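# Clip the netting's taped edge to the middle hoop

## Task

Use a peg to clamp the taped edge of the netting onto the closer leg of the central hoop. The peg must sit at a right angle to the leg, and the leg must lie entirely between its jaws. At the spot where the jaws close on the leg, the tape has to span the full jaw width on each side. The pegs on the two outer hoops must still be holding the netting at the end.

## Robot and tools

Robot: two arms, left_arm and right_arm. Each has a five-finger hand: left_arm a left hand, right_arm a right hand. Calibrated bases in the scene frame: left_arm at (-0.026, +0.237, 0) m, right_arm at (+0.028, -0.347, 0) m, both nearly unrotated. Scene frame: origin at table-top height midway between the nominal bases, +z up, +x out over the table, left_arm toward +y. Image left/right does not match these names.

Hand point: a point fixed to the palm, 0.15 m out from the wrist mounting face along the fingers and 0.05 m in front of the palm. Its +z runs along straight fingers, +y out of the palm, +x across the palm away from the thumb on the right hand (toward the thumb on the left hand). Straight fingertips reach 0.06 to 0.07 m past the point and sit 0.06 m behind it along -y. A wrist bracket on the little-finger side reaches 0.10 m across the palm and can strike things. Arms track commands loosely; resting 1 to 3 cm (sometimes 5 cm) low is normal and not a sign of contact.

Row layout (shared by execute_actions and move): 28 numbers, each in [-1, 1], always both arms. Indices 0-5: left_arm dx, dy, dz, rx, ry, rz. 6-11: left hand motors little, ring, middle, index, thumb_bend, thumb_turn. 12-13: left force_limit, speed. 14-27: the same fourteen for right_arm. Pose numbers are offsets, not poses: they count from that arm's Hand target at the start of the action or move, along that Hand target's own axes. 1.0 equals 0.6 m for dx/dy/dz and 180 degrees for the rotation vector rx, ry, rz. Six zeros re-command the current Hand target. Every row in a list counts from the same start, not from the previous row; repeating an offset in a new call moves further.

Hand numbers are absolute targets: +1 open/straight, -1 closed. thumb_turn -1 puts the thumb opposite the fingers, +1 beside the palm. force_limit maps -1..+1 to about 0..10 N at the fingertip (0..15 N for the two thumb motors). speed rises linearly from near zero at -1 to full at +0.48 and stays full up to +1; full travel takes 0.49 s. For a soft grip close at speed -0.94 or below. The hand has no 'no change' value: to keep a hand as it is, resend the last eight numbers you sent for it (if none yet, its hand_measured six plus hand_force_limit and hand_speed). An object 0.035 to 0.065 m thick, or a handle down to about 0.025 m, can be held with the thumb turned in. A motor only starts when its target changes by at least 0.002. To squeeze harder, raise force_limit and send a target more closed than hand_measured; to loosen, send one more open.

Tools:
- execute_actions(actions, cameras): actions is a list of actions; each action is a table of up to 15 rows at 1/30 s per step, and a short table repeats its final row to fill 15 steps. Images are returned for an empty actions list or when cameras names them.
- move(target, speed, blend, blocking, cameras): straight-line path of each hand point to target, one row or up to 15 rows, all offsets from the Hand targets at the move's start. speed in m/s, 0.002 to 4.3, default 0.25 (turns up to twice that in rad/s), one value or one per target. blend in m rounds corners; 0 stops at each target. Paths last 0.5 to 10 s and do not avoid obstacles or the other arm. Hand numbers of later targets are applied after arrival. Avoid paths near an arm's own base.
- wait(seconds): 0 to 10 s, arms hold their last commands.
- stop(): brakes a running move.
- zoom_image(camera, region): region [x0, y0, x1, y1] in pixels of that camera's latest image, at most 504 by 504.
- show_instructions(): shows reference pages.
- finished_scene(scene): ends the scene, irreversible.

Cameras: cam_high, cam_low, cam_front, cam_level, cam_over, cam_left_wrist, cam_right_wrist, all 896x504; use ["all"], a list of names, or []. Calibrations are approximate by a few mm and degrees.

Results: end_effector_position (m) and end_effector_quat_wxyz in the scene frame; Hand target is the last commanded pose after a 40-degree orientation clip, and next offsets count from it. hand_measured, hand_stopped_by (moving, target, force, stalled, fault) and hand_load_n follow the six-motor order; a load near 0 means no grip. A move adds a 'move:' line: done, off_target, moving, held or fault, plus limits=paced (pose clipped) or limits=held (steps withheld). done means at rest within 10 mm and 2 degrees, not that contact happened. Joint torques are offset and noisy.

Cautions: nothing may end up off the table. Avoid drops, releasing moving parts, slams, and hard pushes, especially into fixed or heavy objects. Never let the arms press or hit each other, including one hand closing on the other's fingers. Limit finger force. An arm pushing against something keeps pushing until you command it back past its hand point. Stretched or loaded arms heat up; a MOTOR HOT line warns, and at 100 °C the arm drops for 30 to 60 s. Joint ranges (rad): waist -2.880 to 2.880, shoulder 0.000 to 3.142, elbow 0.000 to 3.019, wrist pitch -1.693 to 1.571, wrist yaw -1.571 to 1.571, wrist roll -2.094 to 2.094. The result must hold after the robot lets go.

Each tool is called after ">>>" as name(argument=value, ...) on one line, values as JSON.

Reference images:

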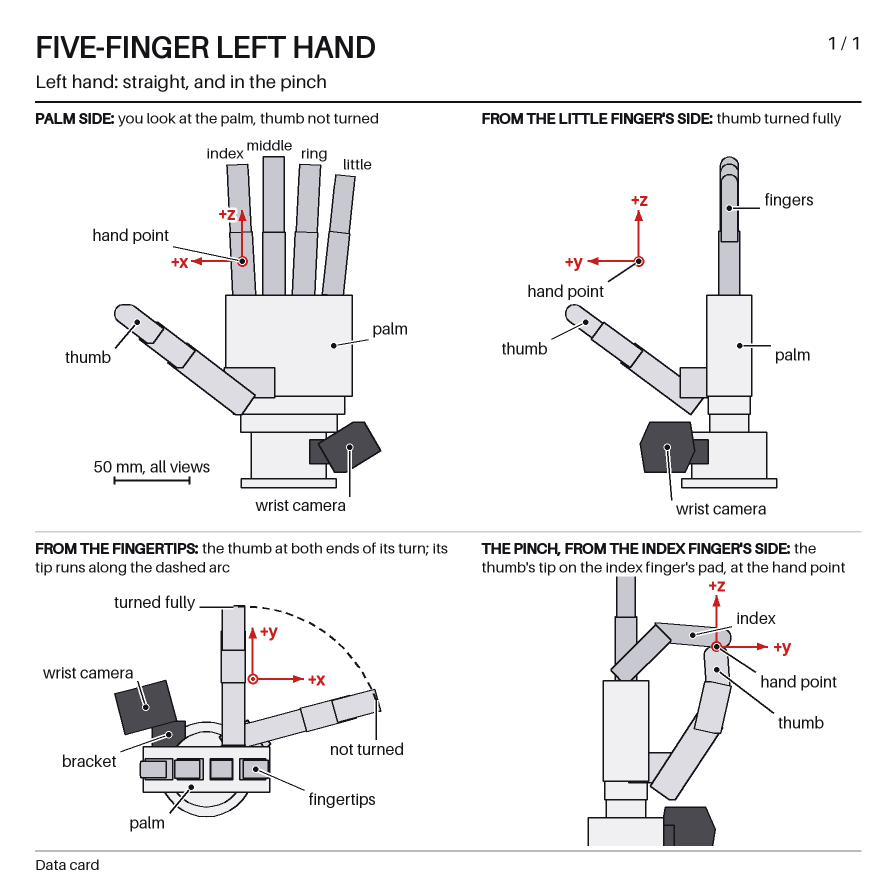

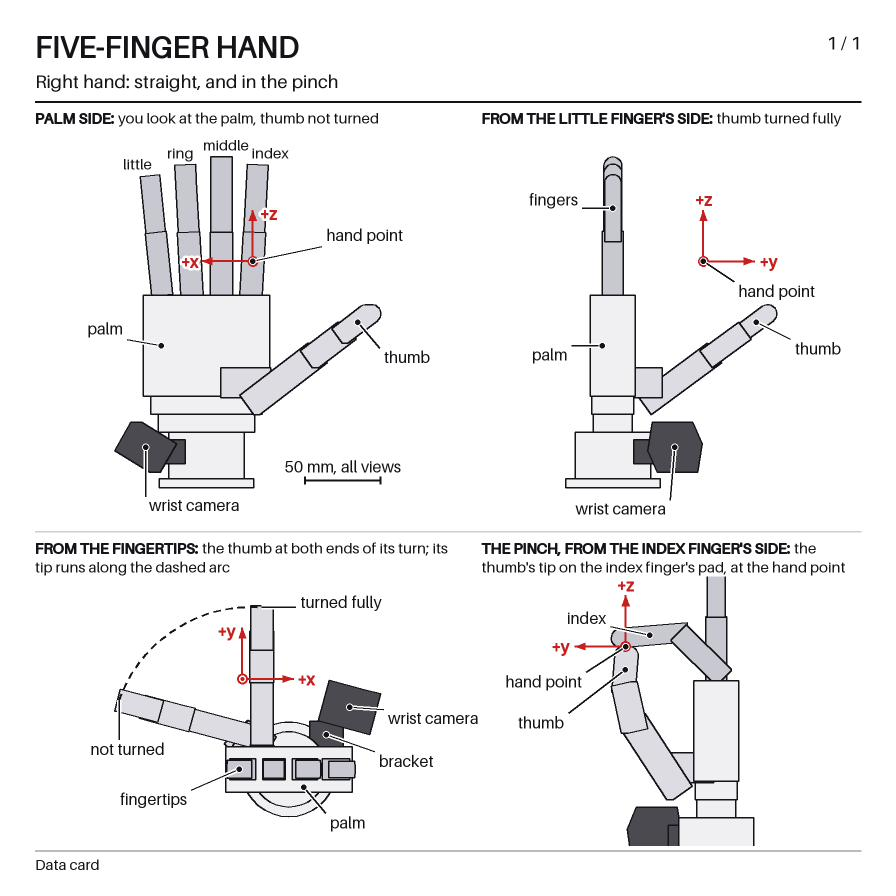

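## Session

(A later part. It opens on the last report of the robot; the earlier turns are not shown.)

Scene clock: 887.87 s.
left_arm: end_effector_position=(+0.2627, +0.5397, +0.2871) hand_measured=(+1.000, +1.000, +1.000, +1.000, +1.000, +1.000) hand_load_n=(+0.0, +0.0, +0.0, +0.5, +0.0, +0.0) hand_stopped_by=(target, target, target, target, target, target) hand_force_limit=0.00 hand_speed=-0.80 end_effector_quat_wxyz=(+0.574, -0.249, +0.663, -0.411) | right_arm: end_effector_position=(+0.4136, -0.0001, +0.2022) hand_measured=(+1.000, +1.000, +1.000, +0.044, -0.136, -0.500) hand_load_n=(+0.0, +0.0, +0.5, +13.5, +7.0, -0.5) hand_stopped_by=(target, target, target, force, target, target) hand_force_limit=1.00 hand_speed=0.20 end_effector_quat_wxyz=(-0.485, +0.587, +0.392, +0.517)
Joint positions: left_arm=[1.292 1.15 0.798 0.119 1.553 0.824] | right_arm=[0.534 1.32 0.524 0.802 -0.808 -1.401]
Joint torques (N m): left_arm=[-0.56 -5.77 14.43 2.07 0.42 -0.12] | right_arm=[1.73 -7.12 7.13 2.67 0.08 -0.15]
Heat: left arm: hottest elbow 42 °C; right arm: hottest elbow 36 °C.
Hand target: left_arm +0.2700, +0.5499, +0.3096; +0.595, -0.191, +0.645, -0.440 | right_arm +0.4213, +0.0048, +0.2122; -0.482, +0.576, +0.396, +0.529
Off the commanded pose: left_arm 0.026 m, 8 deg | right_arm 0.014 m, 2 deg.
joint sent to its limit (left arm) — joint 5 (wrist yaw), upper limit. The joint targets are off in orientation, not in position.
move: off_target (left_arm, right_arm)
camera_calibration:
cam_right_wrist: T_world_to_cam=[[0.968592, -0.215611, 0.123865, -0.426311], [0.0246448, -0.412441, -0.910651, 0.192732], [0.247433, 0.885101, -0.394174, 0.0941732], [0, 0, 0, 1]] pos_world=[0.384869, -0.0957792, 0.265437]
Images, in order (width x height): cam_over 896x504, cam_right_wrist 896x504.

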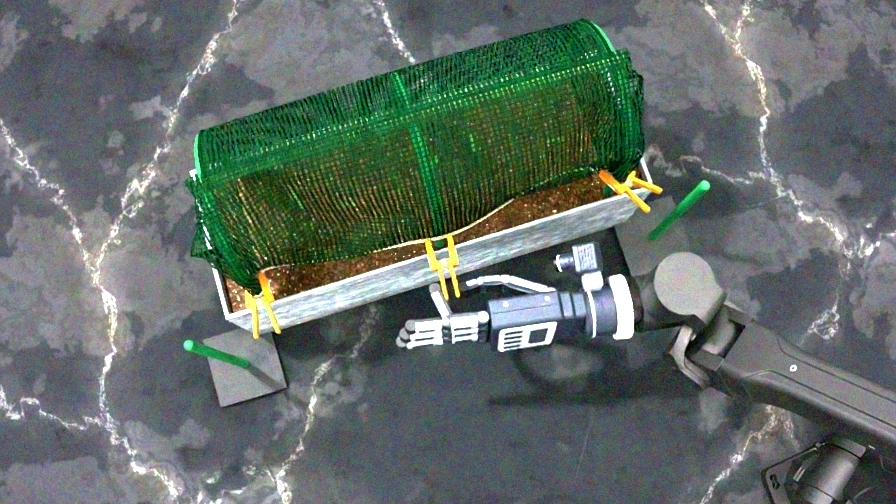

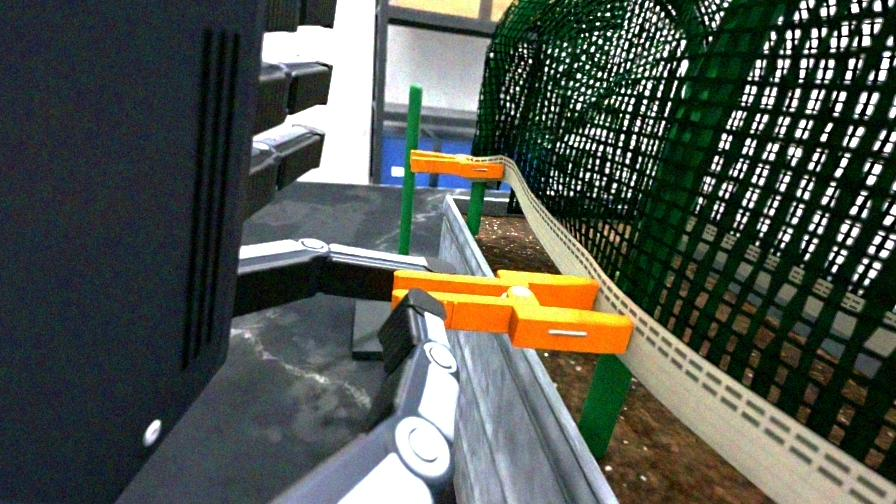

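>>> move(target=[0,0,0,0,0,0,1,1,1,1,1,1,0,-0.8,0.0094,0.0197,-0.0008,0,0,0,1,1,1,-0.02,-0.14,-0.5,1,0.2], speed=0.04, cameras=["cam_over","cam_right_wrist"])

>>> zoom_image(camera="cam_over", region=[410, 210, 490, 300])

>>> zoom_image(camera="cam_right_wrist", region=[480, 200, 780, 440])

Scene clock: 907.40 s.
left_arm: end_effector_position=(+0.2627, +0.5397, +0.2871) hand_measured=(+1.000, +1.000, +1.000, +1.000, +1.000, +1.000) hand_load_n=(+0.0, +0.0, +0.0, -0.5, +0.0, -0.5) hand_stopped_by=(target, target, target, target, target, target) hand_force_limit=0.00 hand_speed=-0.80 end_effector_quat_wxyz=(+0.574, -0.249, +0.663, -0.411) | right_arm: end_effector_position=(+0.4161, -0.0043, +0.1977) hand_measured=(+1.000, +1.000, +1.000, +0.044, -0.136, -0.500) hand_load_n=(+0.0, +0.0, +0.0, +13.5, +7.0, +0.0) hand_stopped_by=(target, target, target, force, target, target) hand_force_limit=1.00 hand_speed=0.20 end_effector_quat_wxyz=(-0.486, +0.589, +0.393, +0.512)
Joint positions: left_arm=[1.292 1.15 0.798 0.119 1.553 0.824] | right_arm=[0.517 1.329 0.524 0.802 -0.831 -1.401]
Joint torques (N m): left_arm=[-0.56 -5.77 14.42 2.06 0.42 -0.12] | right_arm=[1.2 -7 8.83 2.21 -0.09 -0.12]
Heat: left arm: hottest elbow 42 °C; right arm: hottest elbow 36 °C.
Hand target: left_arm +0.2700, +0.5499, +0.3096; +0.595, -0.191, +0.645, -0.440 | right_arm +0.4333, +0.0013, +0.2162; -0.482, +0.576, +0.396, +0.529
Off the commanded pose: left_arm 0.026 m, 8 deg | right_arm 0.026 m, 2 deg.
joint sent to its limit (left arm) — joint 5 (wrist yaw), upper limit. The joint targets are off in orientation, not in position.
move: off_target (left_arm, right_arm)
camera_calibration:
cam_right_wrist: T_world_to_cam=[[0.970683, -0.209853, 0.117206, -0.42861], [0.0196973, -0.41653, -0.908909, 0.188609], [0.239557, 0.88457, -0.400185, 0.0999287], [0, 0, 0, 1]] pos_world=[0.388391, -0.0997779, 0.261654]
Images, in order (width x height): cam_over 896x504, cam_right_wrist 896x504.

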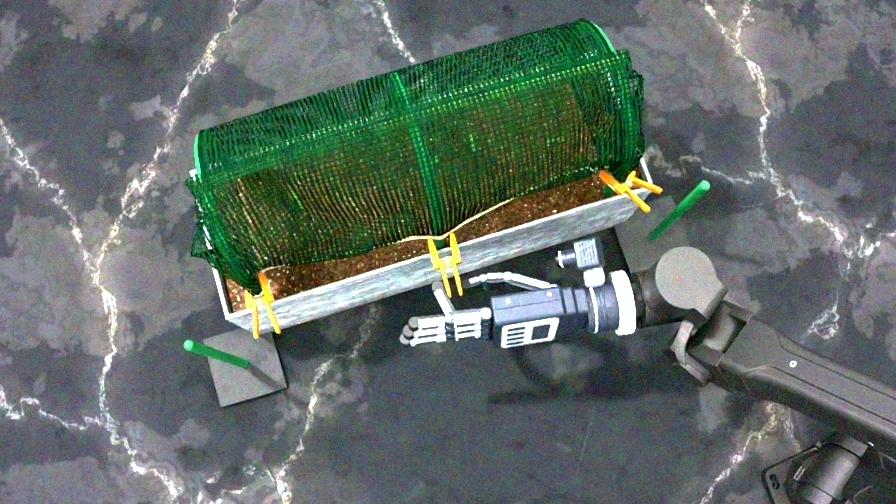

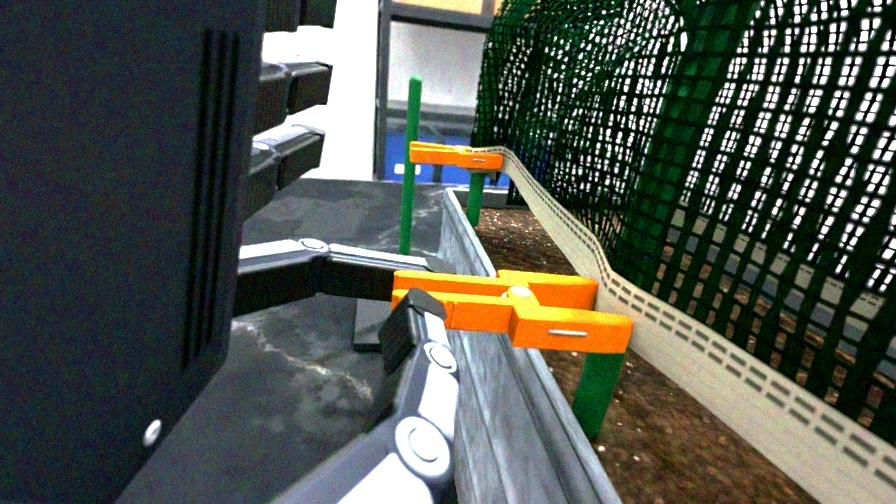

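Scaled by 5.600 from the camera's 896x504 image, which has a finer 1280x720 frame.

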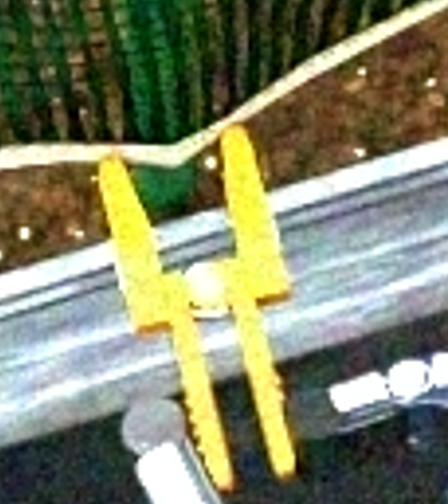

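Scaled by 1.680 from the camera's 896x504 image, which has a finer 1280x720 frame.

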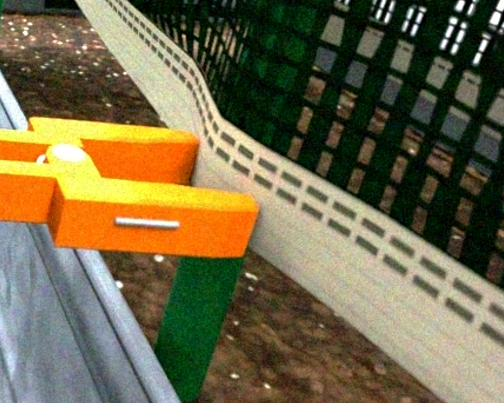

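>>> move(target=[0,0,0,0,0,0,1,1,1,1,1,1,0,-0.8,0.0133,-0.0169,-0.0031,0,0,0,1,1,1,-0.02,-0.14,-0.5,1,0.2], speed=0.04, cameras=["cam_over","cam_right_wrist"])

>>> zoom_image(camera="cam_right_wrist", region=[480, 200, 780, 440])

Scene clock: 952.83 s.
left_arm: end_effector_position=(+0.2627, +0.5397, +0.2871) hand_measured=(+1.000, +1.000, +1.000, +1.000, +1.000, +1.000) hand_load_n=(+0.0, +0.0, +0.0, +0.0, +0.0, -0.5) hand_stopped_by=(target, target, target, target, target, target) hand_force_limit=0.00 hand_speed=-0.80 end_effector_quat_wxyz=(+0.574, -0.249, +0.663, -0.411) | right_arm: end_effector_position=(+0.4159, -0.0061, +0.1987) hand_measured=(+1.000, +1.000, +1.000, +0.044, -0.136, -0.500) hand_load_n=(+0.0, +0.0, +0.0, +13.5, +7.0, -0.5) hand_stopped_by=(target, target, target, force, target, target) hand_force_limit=1.00 hand_speed=0.20 end_effector_quat_wxyz=(-0.484, +0.594, +0.389, +0.511)
Joint positions: left_arm=[1.292 1.15 0.798 0.119 1.553 0.824] | right_arm=[0.517 1.315 0.524 0.778 -0.822 -1.401]
Joint torques (N m): left_arm=[-0.56 -5.77 14.42 2.09 0.42 -0.13] | right_arm=[1.73 -9.05 8.34 1.68 0.12 -0.12]
Heat: left arm: hottest elbow 42 °C; right arm: hottest elbow 37 °C.
Hand target: left_arm +0.2700, +0.5499, +0.3096; +0.595, -0.191, +0.645, -0.440 | right_arm +0.4242, +0.0013, +0.2255; -0.482, +0.576, +0.396, +0.529
Off the commanded pose: left_arm 0.026 m, 8 deg | right_arm 0.029 m, 3 deg.
joint sent to its limit (left arm) — joint 5 (wrist yaw), upper limit. The joint targets are off in orientation, not in position.
move: off_target (left_arm, right_arm)
camera_calibration:
cam_right_wrist: T_world_to_cam=[[0.969871, -0.217418, 0.109911, -0.427087], [0.00837191, -0.421146, -0.906954, 0.193007], [0.243477, 0.880548, -0.406637, 0.101518], [0, 0, 0, 1]] pos_world=[0.387886, -0.100963, 0.263271]
Images, in order (width x height): cam_over 896x504, cam_right_wrist 896x504.

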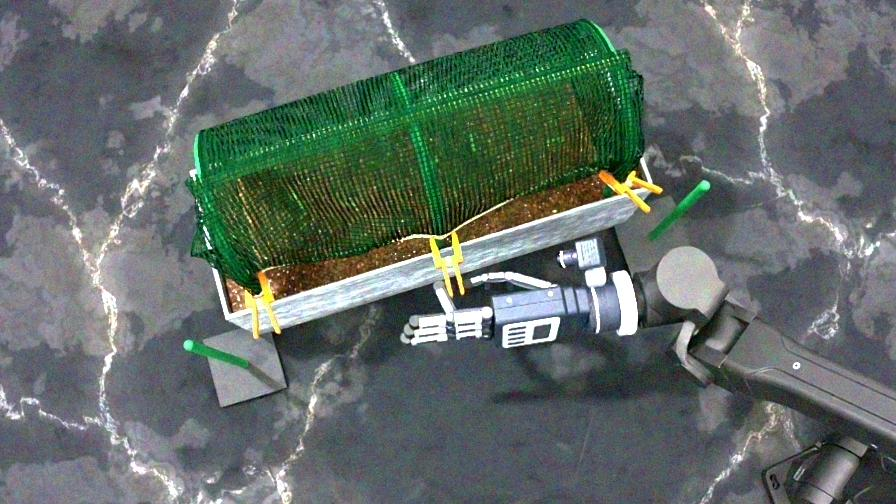

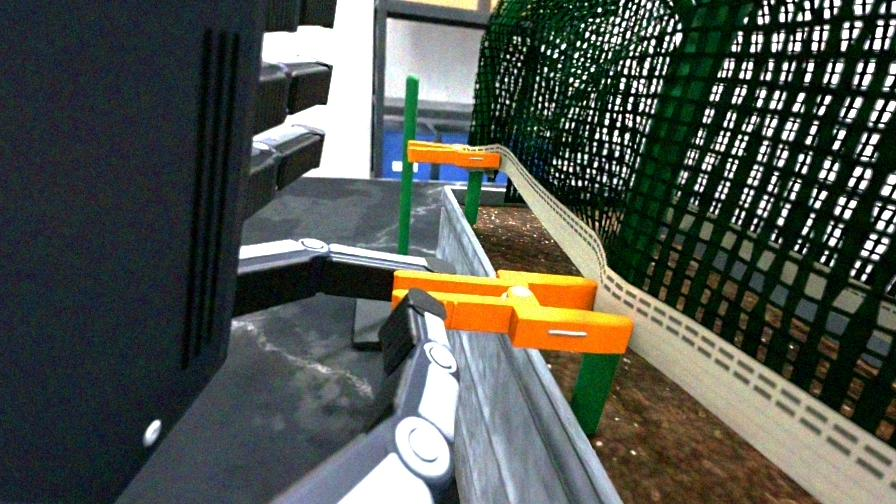

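Scaled by 1.680 from the camera's 896x504 image, which has a finer 1280x720 frame.

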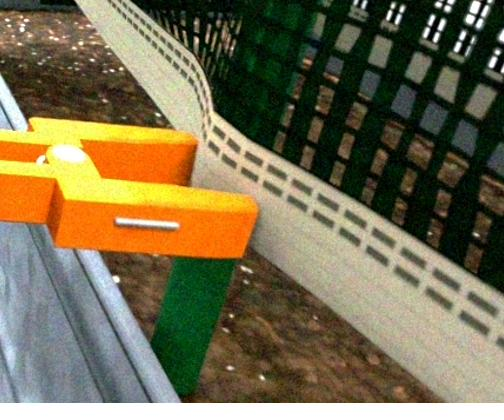

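>>> move(target=[0,0,0,0,0,0,1,1,1,1,1,1,0,-0.8,0.0127,-0.0076,0,0,0,0,1,1,1,-0.02,-0.14,-0.5,1,0.2], speed=0.04, cameras=["cam_over","cam_right_wrist"])

>>> zoom_image(camera="cam_right_wrist", region=[480, 200, 780, 440])

>>> zoom_image(camera="cam_over", region=[410, 210, 490, 300])

Scene clock: 960.43 s.
left_arm: end_effector_position=(+0.2627, +0.5397, +0.2871) hand_measured=(+1.000, +1.000, +1.000, +1.000, +1.000, +1.000) hand_load_n=(+0.0, +0.0, +0.0, +0.0, +0.0, +0.0) hand_stopped_by=(target, target, target, target, target, target) hand_force_limit=0.00 hand_speed=-0.80 end_effector_quat_wxyz=(+0.574, -0.249, +0.663, -0.411) | right_arm: end_effector_position=(+0.4123, -0.0065, +0.2044) hand_measured=(+1.000, +1.000, +1.000, +0.044, -0.136, -0.500) hand_load_n=(+0.0, +0.0, +0.0, +13.5, +7.0, +0.0) hand_stopped_by=(target, target, target, force, target, target) hand_force_limit=1.00 hand_speed=0.20 end_effector_quat_wxyz=(-0.484, +0.596, +0.388, +0.510)
Joint positions: left_arm=[1.292 1.15 0.798 0.119 1.553 0.824] | right_arm=[0.522 1.287 0.524 0.746 -0.815 -1.401]
Joint torques (N m): left_arm=[-0.56 -5.77 14.42 2.07 0.42 -0.13] | right_arm=[2.26 -8.94 8.68 1.69 0.06 -0.13]
Heat: left arm: hottest elbow 42 °C; right arm: hottest elbow 37 °C.
Hand target: left_arm +0.2700, +0.5499, +0.3096; +0.595, -0.191, +0.645, -0.440 | right_arm +0.4207, +0.0019, +0.2336; -0.482, +0.576, +0.396, +0.529
Off the commanded pose: left_arm 0.026 m, 8 deg | right_arm 0.032 m, 3 deg.
joint sent to its limit (left arm) — joint 5 (wrist yaw), upper limit. The joint targets are off in orientation, not in position.
move: off_target (left_arm, right_arm)
camera_calibration:
cam_right_wrist: T_world_to_cam=[[0.969837, -0.219078, 0.106871, -0.423732], [0.00425193, -0.423167, -0.906042, 0.199537], [0.243718, 0.879167, -0.409471, 0.105515], [0, 0, 0, 1]] pos_world=[0.384387, -0.101159, 0.269279]
Images, in order (width x height): cam_over 896x504, cam_right_wrist 896x504.

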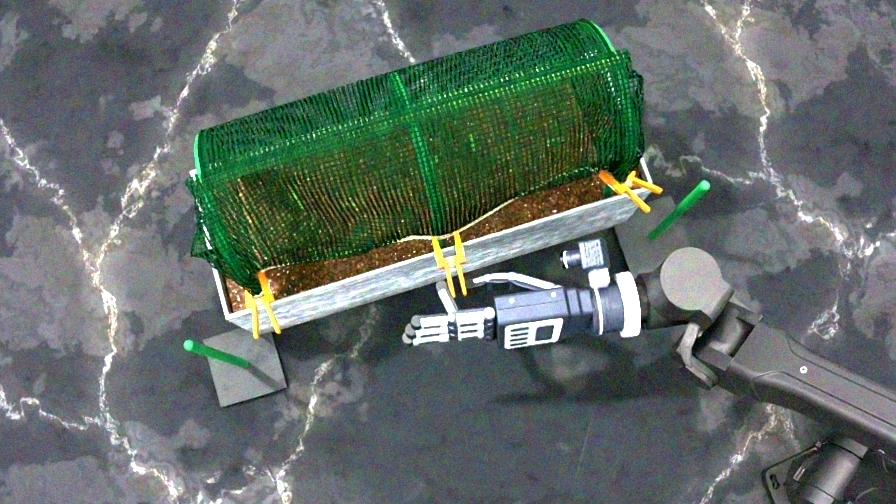

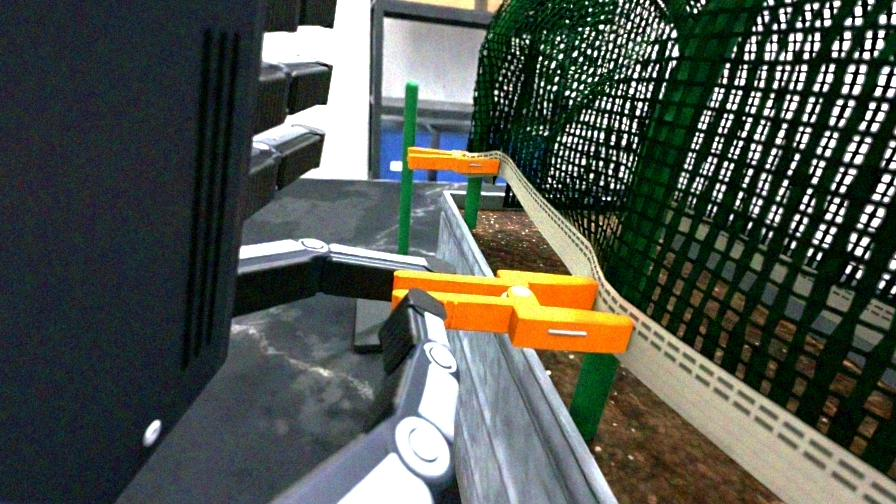

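Scaled by 1.680 from the camera's 896x504 image, which has a finer 1280x720 frame.

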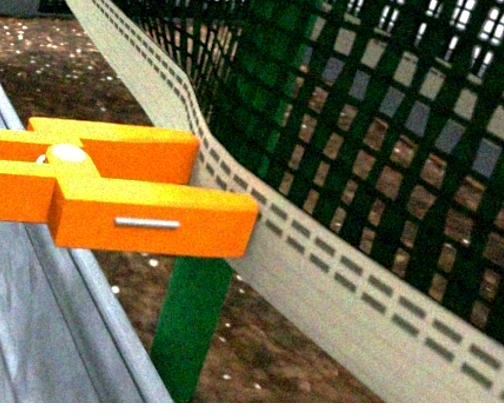

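Scaled by 5.600 from the camera's 896x504 image, which has a finer 1280x720 frame.

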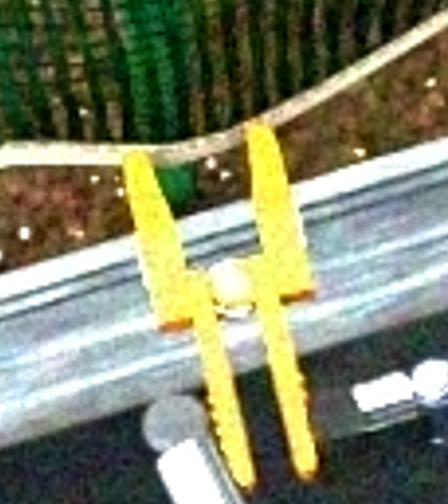

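>>> move(target=[0,0,0,0,0,0,1,1,1,1,1,1,0,-0.8,-0.0111,0.0117,0.0106,0,0,0,1,1,1,-0.02,-0.14,-0.5,1,0.2], speed=0.04, cameras=["cam_over","cam_right_wrist"])

>>> zoom_image(camera="cam_right_wrist", region=[480, 200, 780, 440])

>>> zoom_image(camera="cam_over", region=[410, 210, 490, 300])

Scene clock: 971.30 s.
left_arm: end_effector_position=(+0.2627, +0.5397, +0.2871) hand_measured=(+1.000, +1.000, +1.000, +1.000, +1.000, +1.000) hand_load_n=(+0.0, +0.0, +0.0, +0.0, +0.0, +0.0) hand_stopped_by=(target, target, target, target, target, target) hand_force_limit=0.00 hand_speed=-0.80 end_effector_quat_wxyz=(+0.574, -0.249, +0.663, -0.411) | right_arm: end_effector_position=(+0.4138, -0.0047, +0.2026) hand_measured=(+1.000, +1.000, +1.000, +0.044, -0.136, -0.500) hand_load_n=(+0.0, +0.0, +0.0, +13.5, +7.0, -0.5) hand_stopped_by=(target, target, target, force, target, target) hand_force_limit=1.00 hand_speed=0.20 end_effector_quat_wxyz=(-0.484, +0.596, +0.388, +0.509)
Joint positions: left_arm=[1.292 1.15 0.798 0.119 1.553 0.824] | right_arm=[0.524 1.297 0.528 0.75 -0.814 -1.401]
Joint torques (N m): left_arm=[-0.56 -5.77 14.42 2.06 0.42 -0.12] | right_arm=[2.32 -6.42 9.17 2.78 0.09 -0.14]
Heat: left arm: hottest elbow 42 °C; right arm: hottest elbow 37 °C.
Hand target: left_arm +0.2700, +0.5499, +0.3096; +0.595, -0.191, +0.645, -0.440 | right_arm +0.4280, +0.0070, +0.2262; -0.482, +0.576, +0.396, +0.529
Off the commanded pose: left_arm 0.026 m, 8 deg | right_arm 0.030 m, 3 deg.
joint sent to its limit (left arm) — joint 5 (wrist yaw), upper limit. The joint targets are off in orientation, not in position.
move: off_target (left_arm, right_arm)
camera_calibration:
cam_right_wrist: T_world_to_cam=[[0.970193, -0.218189, 0.105452, -0.424478], [0.00308677, -0.423986, -0.905663, 0.199021], [0.242316, 0.878993, -0.410675, 0.103669], [0, 0, 0, 1]] pos_world=[0.386091, -0.0993582, 0.267582]
Images, in order (width x height): cam_over 896x504, cam_right_wrist 896x504.

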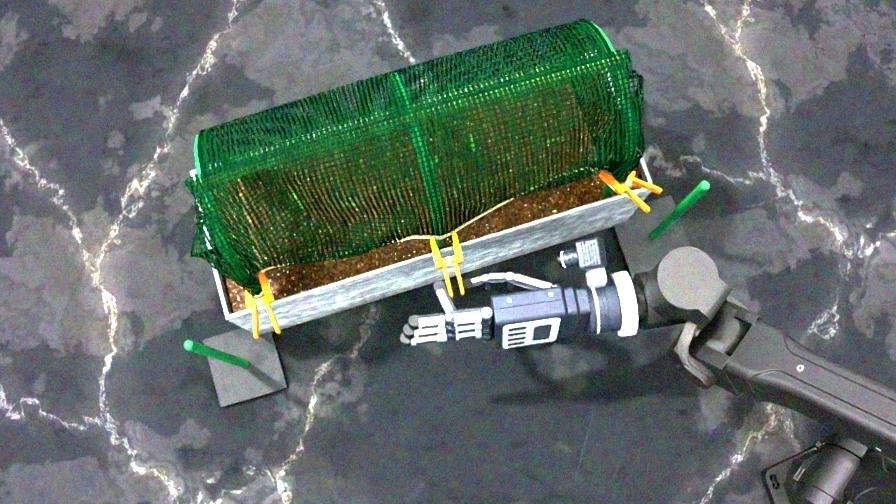

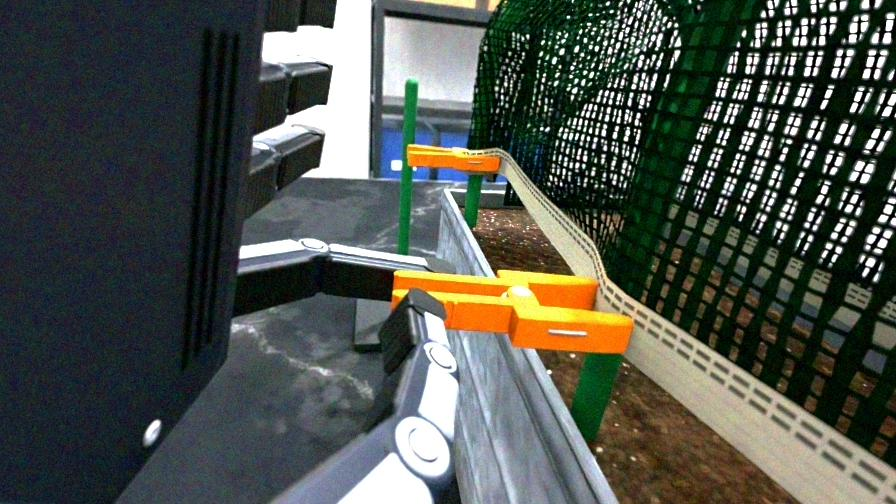

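Scaled by 1.680 from the camera's 896x504 image, which has a finer 1280x720 frame.

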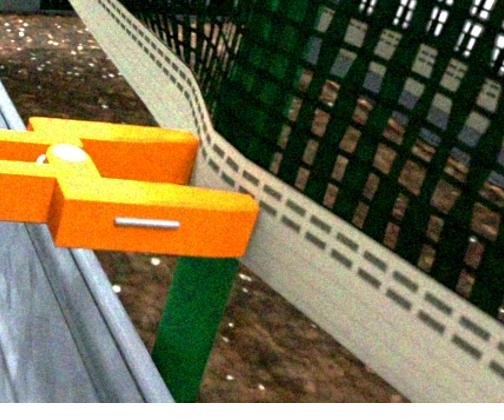

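Scaled by 5.600 from the camera's 896x504 image, which has a finer 1280x720 frame.

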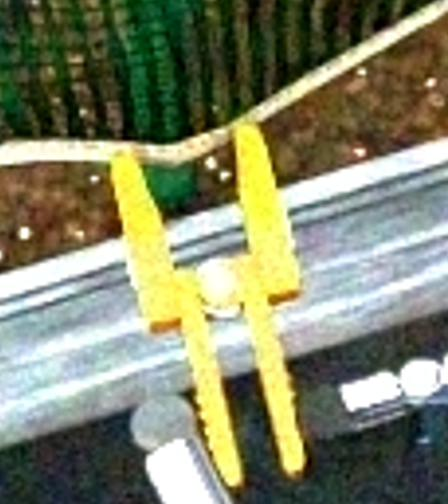

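>>> zoom_image(camera="cam_over", region=[420, 220, 470, 270])

>>> zoom_image(camera="cam_right_wrist", region=[570, 270, 670, 370])

Scaled by 10.080 from the camera's 896x504 image, which has a finer 1280x720 frame.

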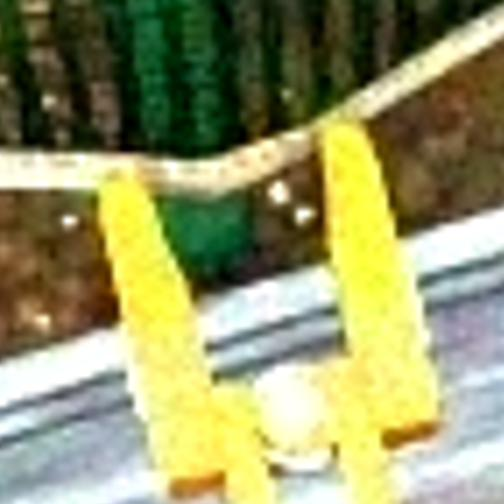

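Scaled by 5.040 from the camera's 896x504 image, which has a finer 1280x720 frame.

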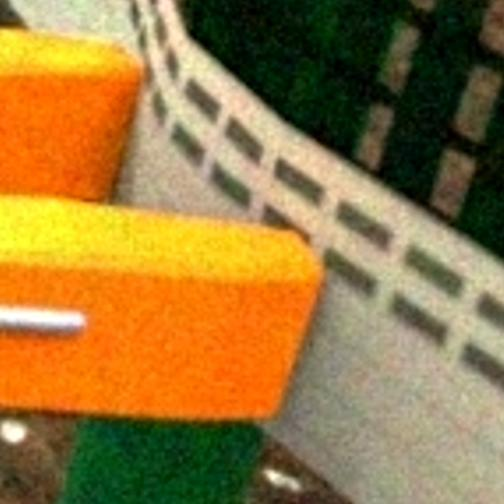

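>>> move(target=[0,0,0,0,0,0,1,1,1,1,1,1,0,-0.8,-0.0003,-0.0013,0.0062,0,0,0,1,1,1,-0.02,-0.14,-0.5,1,0.2], speed=0.04, cameras=["cam_over","cam_right_wrist"])

>>> zoom_image(camera="cam_over", region=[420, 220, 470, 270])

>>> zoom_image(camera="cam_right_wrist", region=[480, 200, 780, 440])

Scene clock: 986.90 s.
left_arm: end_effector_position=(+0.2627, +0.5397, +0.2871) hand_measured=(+1.000, +1.000, +1.000, +1.000, +1.000, +1.000) hand_load_n=(+0.0, +0.0, +0.0, +0.0, +0.0, +0.0) hand_stopped_by=(target, target, target, target, target, target) hand_force_limit=0.00 hand_speed=-0.80 end_effector_quat_wxyz=(+0.574, -0.249, +0.663, -0.411) | right_arm: end_effector_position=(+0.4142, -0.0012, +0.2032) hand_measured=(+1.000, +1.000, +1.000, +0.044, -0.136, -0.500) hand_load_n=(+0.0, +0.0, +0.0, +13.5, +7.0, -0.5) hand_stopped_by=(target, target, target, force, target, target) hand_force_limit=1.00 hand_speed=0.20 end_effector_quat_wxyz=(-0.484, +0.596, +0.388, +0.510)
Joint positions: left_arm=[1.292 1.15 0.798 0.119 1.553 0.824] | right_arm=[0.533 1.302 0.534 0.751 -0.804 -1.401]
Joint torques (N m): left_arm=[-0.56 -5.77 14.42 2.07 0.42 -0.12] | right_arm=[2.43 -6.83 9.22 2.78 0.07 -0.13]
Heat: left arm: hottest elbow 43 °C; right arm: hottest elbow 38 °C.
Hand target: left_arm +0.2700, +0.5499, +0.3096; +0.595, -0.191, +0.645, -0.440 | right_arm +0.4282, +0.0107, +0.2264; -0.482, +0.576, +0.396, +0.529
Off the commanded pose: left_arm 0.026 m, 8 deg | right_arm 0.029 m, 3 deg.
joint sent to its limit (left arm) — joint 5 (wrist yaw), upper limit. The joint targets are off in orientation, not in position.
move: off_target (left_arm, right_arm)
camera_calibration:
cam_right_wrist: T_world_to_cam=[[0.969915, -0.218945, 0.106435, -0.424198], [0.0037701, -0.423641, -0.905822, 0.200858], [0.243416, 0.878972, -0.41007, 0.100201], [0, 0, 0, 1]] pos_world=[0.386288, -0.095858, 0.26818]
Images, in order (width x height): cam_over 896x504, cam_right_wrist 896x504.

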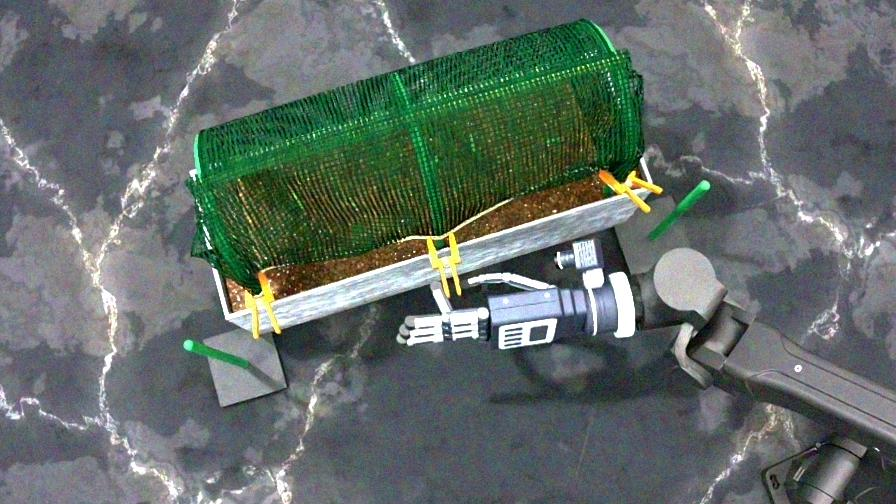

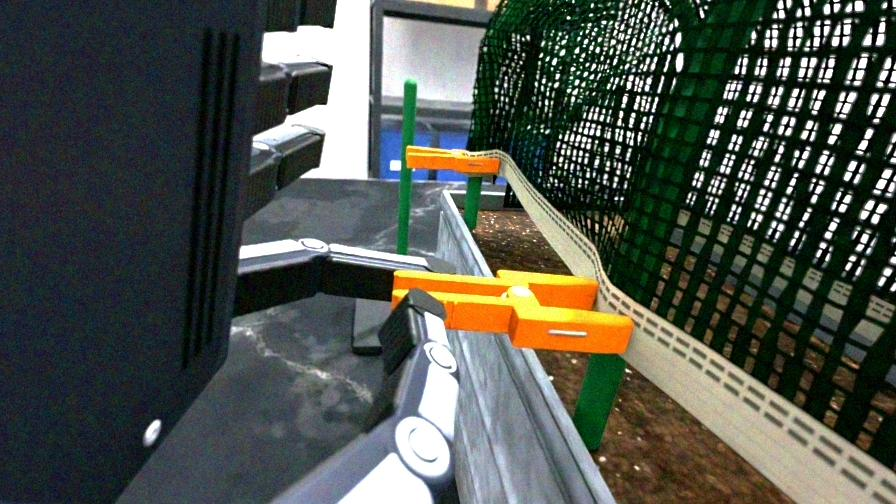

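Scaled by 10.080 from the camera's 896x504 image, which has a finer 1280x720 frame.

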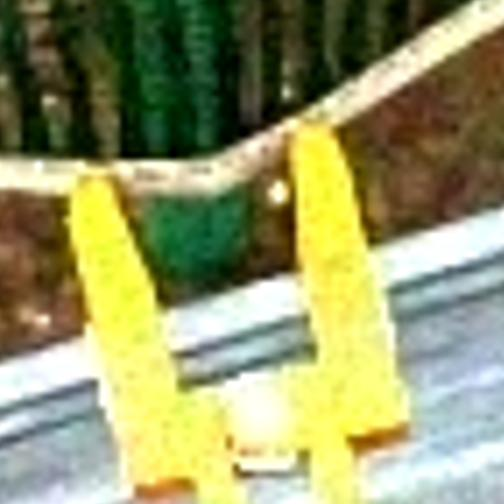

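Scaled by 1.680 from the camera's 896x504 image, which has a finer 1280x720 frame.

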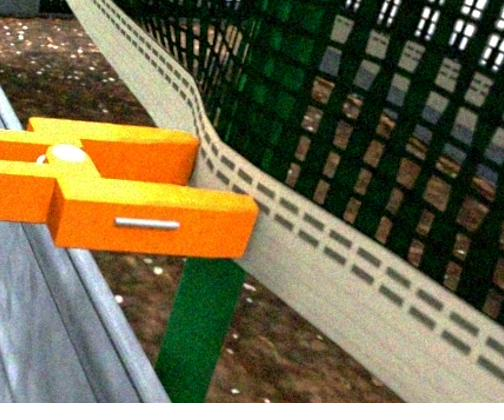

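>>> move(target=[0,0,0,0,0,0,1,1,1,1,1,1,0,-0.8,0.0043,0.0130,0.0010,0,0,0,1,1,1,-0.02,-0.14,-0.5,1,0.2], speed=0.03, cameras=["cam_over","cam_right_wrist"])

>>> zoom_image(camera="cam_over", region=[420, 220, 470, 270])

>>> zoom_image(camera="cam_right_wrist", region=[480, 200, 780, 440])

Scene clock: 995.73 s.
left_arm: end_effector_position=(+0.2627, +0.5397, +0.2871) hand_measured=(+1.000, +1.000, +1.000, +1.000, +1.000, +1.000) hand_load_n=(+0.0, +0.0, +0.0, +0.0, +0.0, +0.0) hand_stopped_by=(target, target, target, target, target, target) hand_force_limit=0.00 hand_speed=-0.80 end_effector_quat_wxyz=(+0.574, -0.249, +0.663, -0.411) | right_arm: end_effector_position=(+0.4175, +0.0022, +0.2047) hand_measured=(+1.000, +1.000, +1.000, +0.044, -0.136, -0.500) hand_load_n=(+0.0, +0.0, +0.0, +13.5, +5.5, +0.0) hand_stopped_by=(target, target, target, force, target, target) hand_force_limit=1.00 hand_speed=0.20 end_effector_quat_wxyz=(-0.486, +0.594, +0.391, +0.508)
Joint positions: left_arm=[1.292 1.15 0.798 0.119 1.553 0.824] | right_arm=[0.532 1.315 0.549 0.751 -0.815 -1.401]
Joint torques (N m): left_arm=[-0.56 -5.71 14.42 2.07 0.42 -0.12] | right_arm=[1.08 -6.83 9.33 2.59 -0.09 -0.16]
Heat: left arm: hottest elbow 43 °C; right arm: hottest elbow 39 °C.
Hand target: left_arm +0.2700, +0.5499, +0.3096; +0.595, -0.191, +0.645, -0.440 | right_arm +0.4362, +0.0095, +0.2279; -0.482, +0.576, +0.396, +0.529
Off the commanded pose: left_arm 0.026 m, 8 deg | right_arm 0.031 m, 3 deg.
joint sent to its limit (left arm) — joint 5 (wrist yaw), upper limit. The joint targets are off in orientation, not in position.
move: off_target (left_arm, right_arm)
camera_calibration:
cam_right_wrist: T_world_to_cam=[[0.971793, -0.209796, 0.107723, -0.427884], [0.0092405, -0.422549, -0.906293, 0.201418], [0.235655, 0.881725, -0.408691, 0.0999281], [0, 0, 0, 1]] pos_world=[0.390405, -0.0927682, 0.269477]
Images, in order (width x height): cam_over 896x504, cam_right_wrist 896x504.

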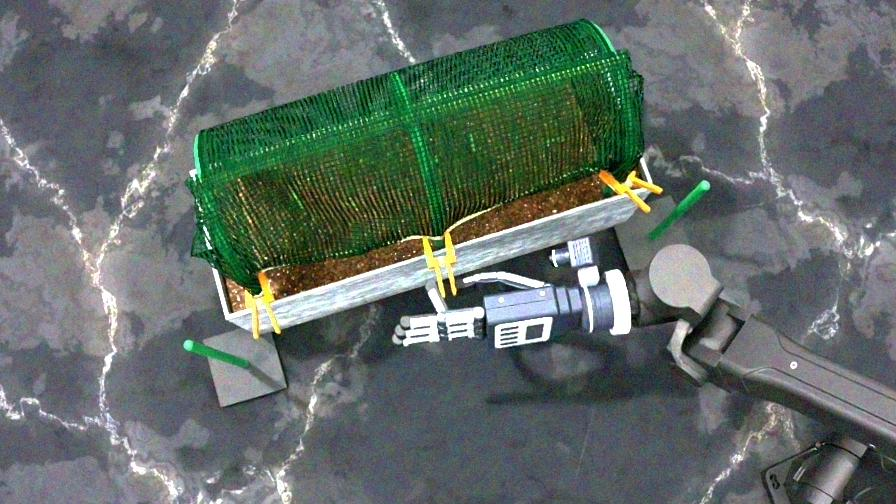

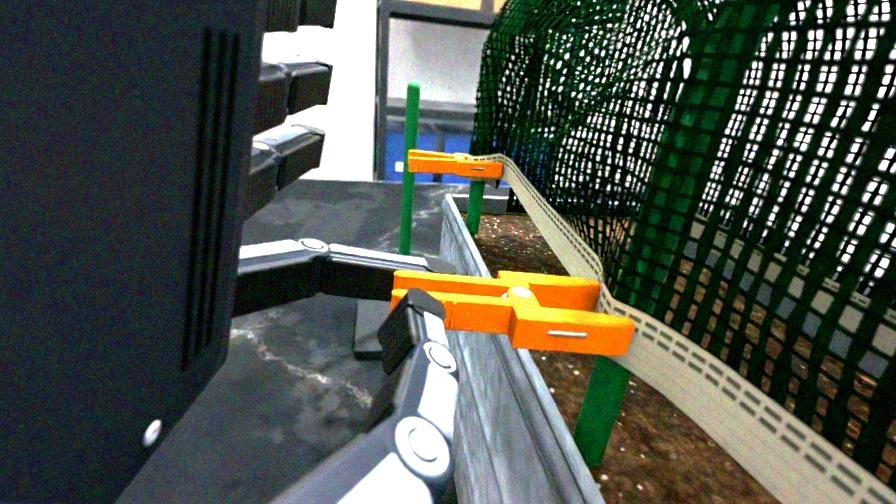

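Scaled by 10.080 from the camera's 896x504 image, which has a finer 1280x720 frame.

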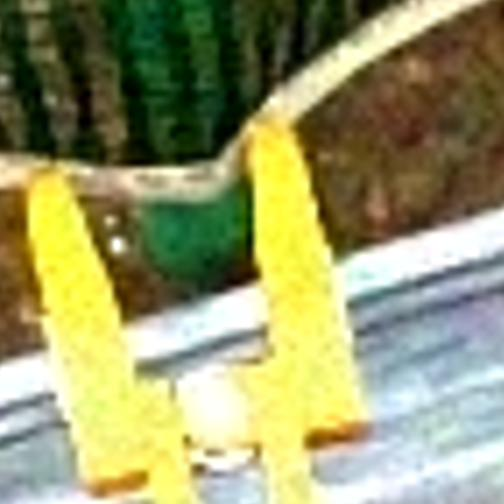

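Scaled by 1.680 from the camera's 896x504 image, which has a finer 1280x720 frame.

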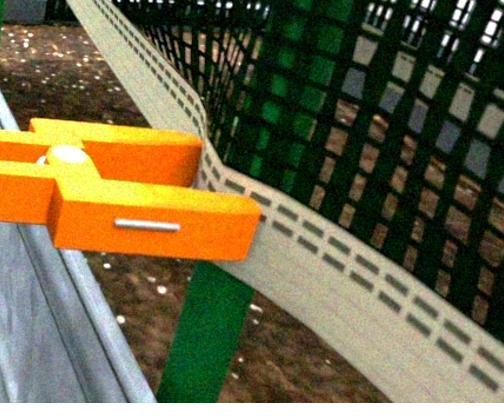

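>>> move(target=[0,0,0,0,0,0,1,1,1,1,1,1,0,-0.8,0.0004,0.0017,-0.0073,0,0,0,1,1,1,-0.02,-0.14,-0.5,1,0.2], speed=0.03, cameras=["cam_over","cam_right_wrist"])

>>> zoom_image(camera="cam_over", region=[420, 220, 470, 270])

>>> zoom_image(camera="cam_right_wrist", region=[480, 200, 780, 440])

Scene clock: 1002.97 s.
left_arm: end_effector_position=(+0.2627, +0.5397, +0.2871) hand_measured=(+1.000, +1.000, +1.000, +1.000, +1.000, +1.000) hand_load_n=(-0.5, +0.0, +0.0, -0.5, +0.0, -0.5) hand_stopped_by=(target, target, target, target, target, target) hand_force_limit=0.00 hand_speed=-0.80 end_effector_quat_wxyz=(+0.574, -0.249, +0.663, -0.411) | right_arm: end_effector_position=(+0.4183, +0.0001, +0.2047) hand_measured=(+1.000, +1.000, +1.000, +0.044, -0.136, -0.500) hand_load_n=(+0.0, +0.0, +0.0, +13.5, +5.5, +0.0) hand_stopped_by=(target, target, target, force, target, target) hand_force_limit=1.00 hand_speed=0.20 end_effector_quat_wxyz=(-0.487, +0.593, +0.392, +0.507)
Joint positions: left_arm=[1.292 1.15 0.798 0.119 1.553 0.824] | right_arm=[0.523 1.315 0.549 0.751 -0.827 -1.401]
Joint torques (N m): left_arm=[-0.56 -5.77 14.41 2.06 0.42 -0.12] | right_arm=[1.03 -7.3 8.99 2.59 -0.05 -0.15]
Heat: left arm: hottest elbow 43 °C; right arm: hottest elbow 40 °C.
Hand target: left_arm +0.2700, +0.5499, +0.3096; +0.595, -0.191, +0.645, -0.440 | right_arm +0.4362, +0.0049, +0.2278; -0.482, +0.576, +0.396, +0.529
Off the commanded pose: left_arm 0.026 m, 8 deg | right_arm 0.030 m, 3 deg.
joint sent to its limit (left arm) — joint 5 (wrist yaw), upper limit. The joint targets are off in orientation, not in position.
move: off_target (left_arm, right_arm)
camera_calibration:
cam_right_wrist: T_world_to_cam=[[0.972502, -0.206549, 0.107597, -0.429475], [0.0105711, -0.422376, -0.906359, 0.199947], [0.232654, 0.882573, -0.408578, 0.1029], [0, 0, 0, 1]] pos_world=[0.391611, -0.0950714, 0.269477]
Images, in order (width x height): cam_over 896x504, cam_right_wrist 896x504.

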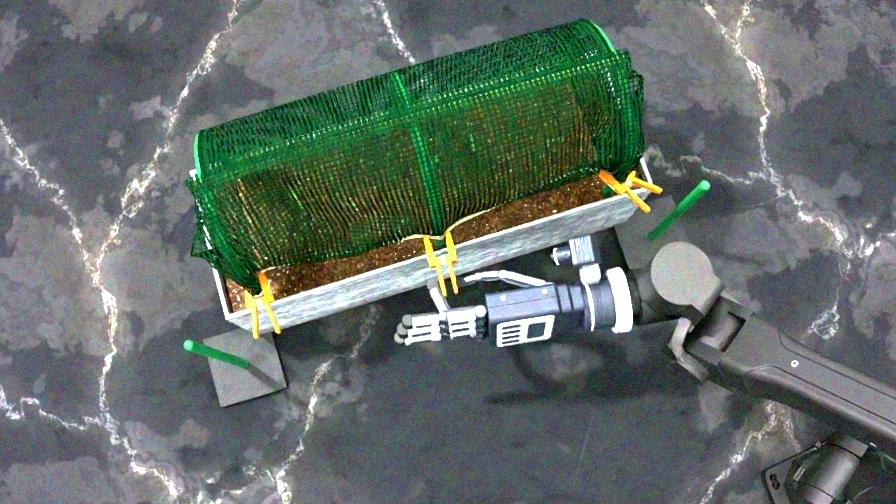

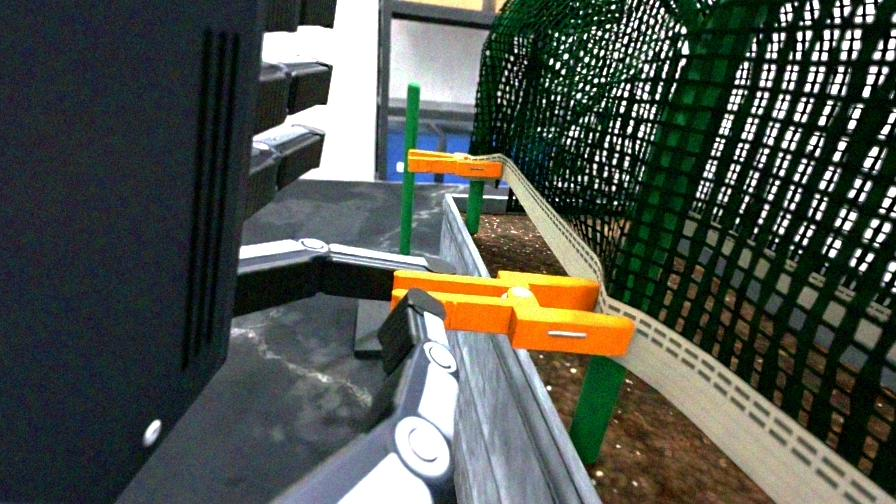

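Scaled by 10.080 from the camera's 896x504 image, which has a finer 1280x720 frame.

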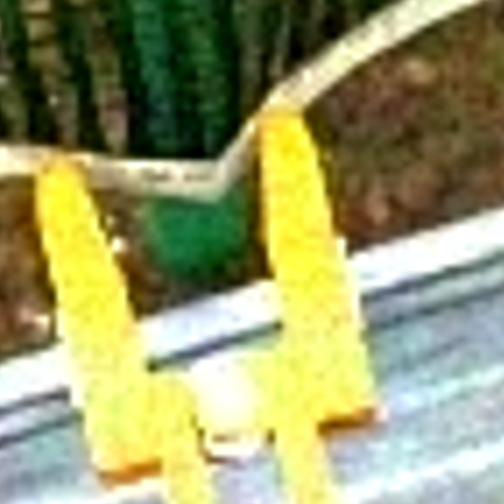

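Scaled by 1.680 from the camera's 896x504 image, which has a finer 1280x720 frame.

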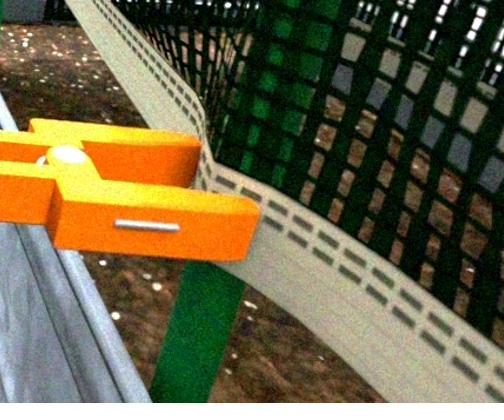

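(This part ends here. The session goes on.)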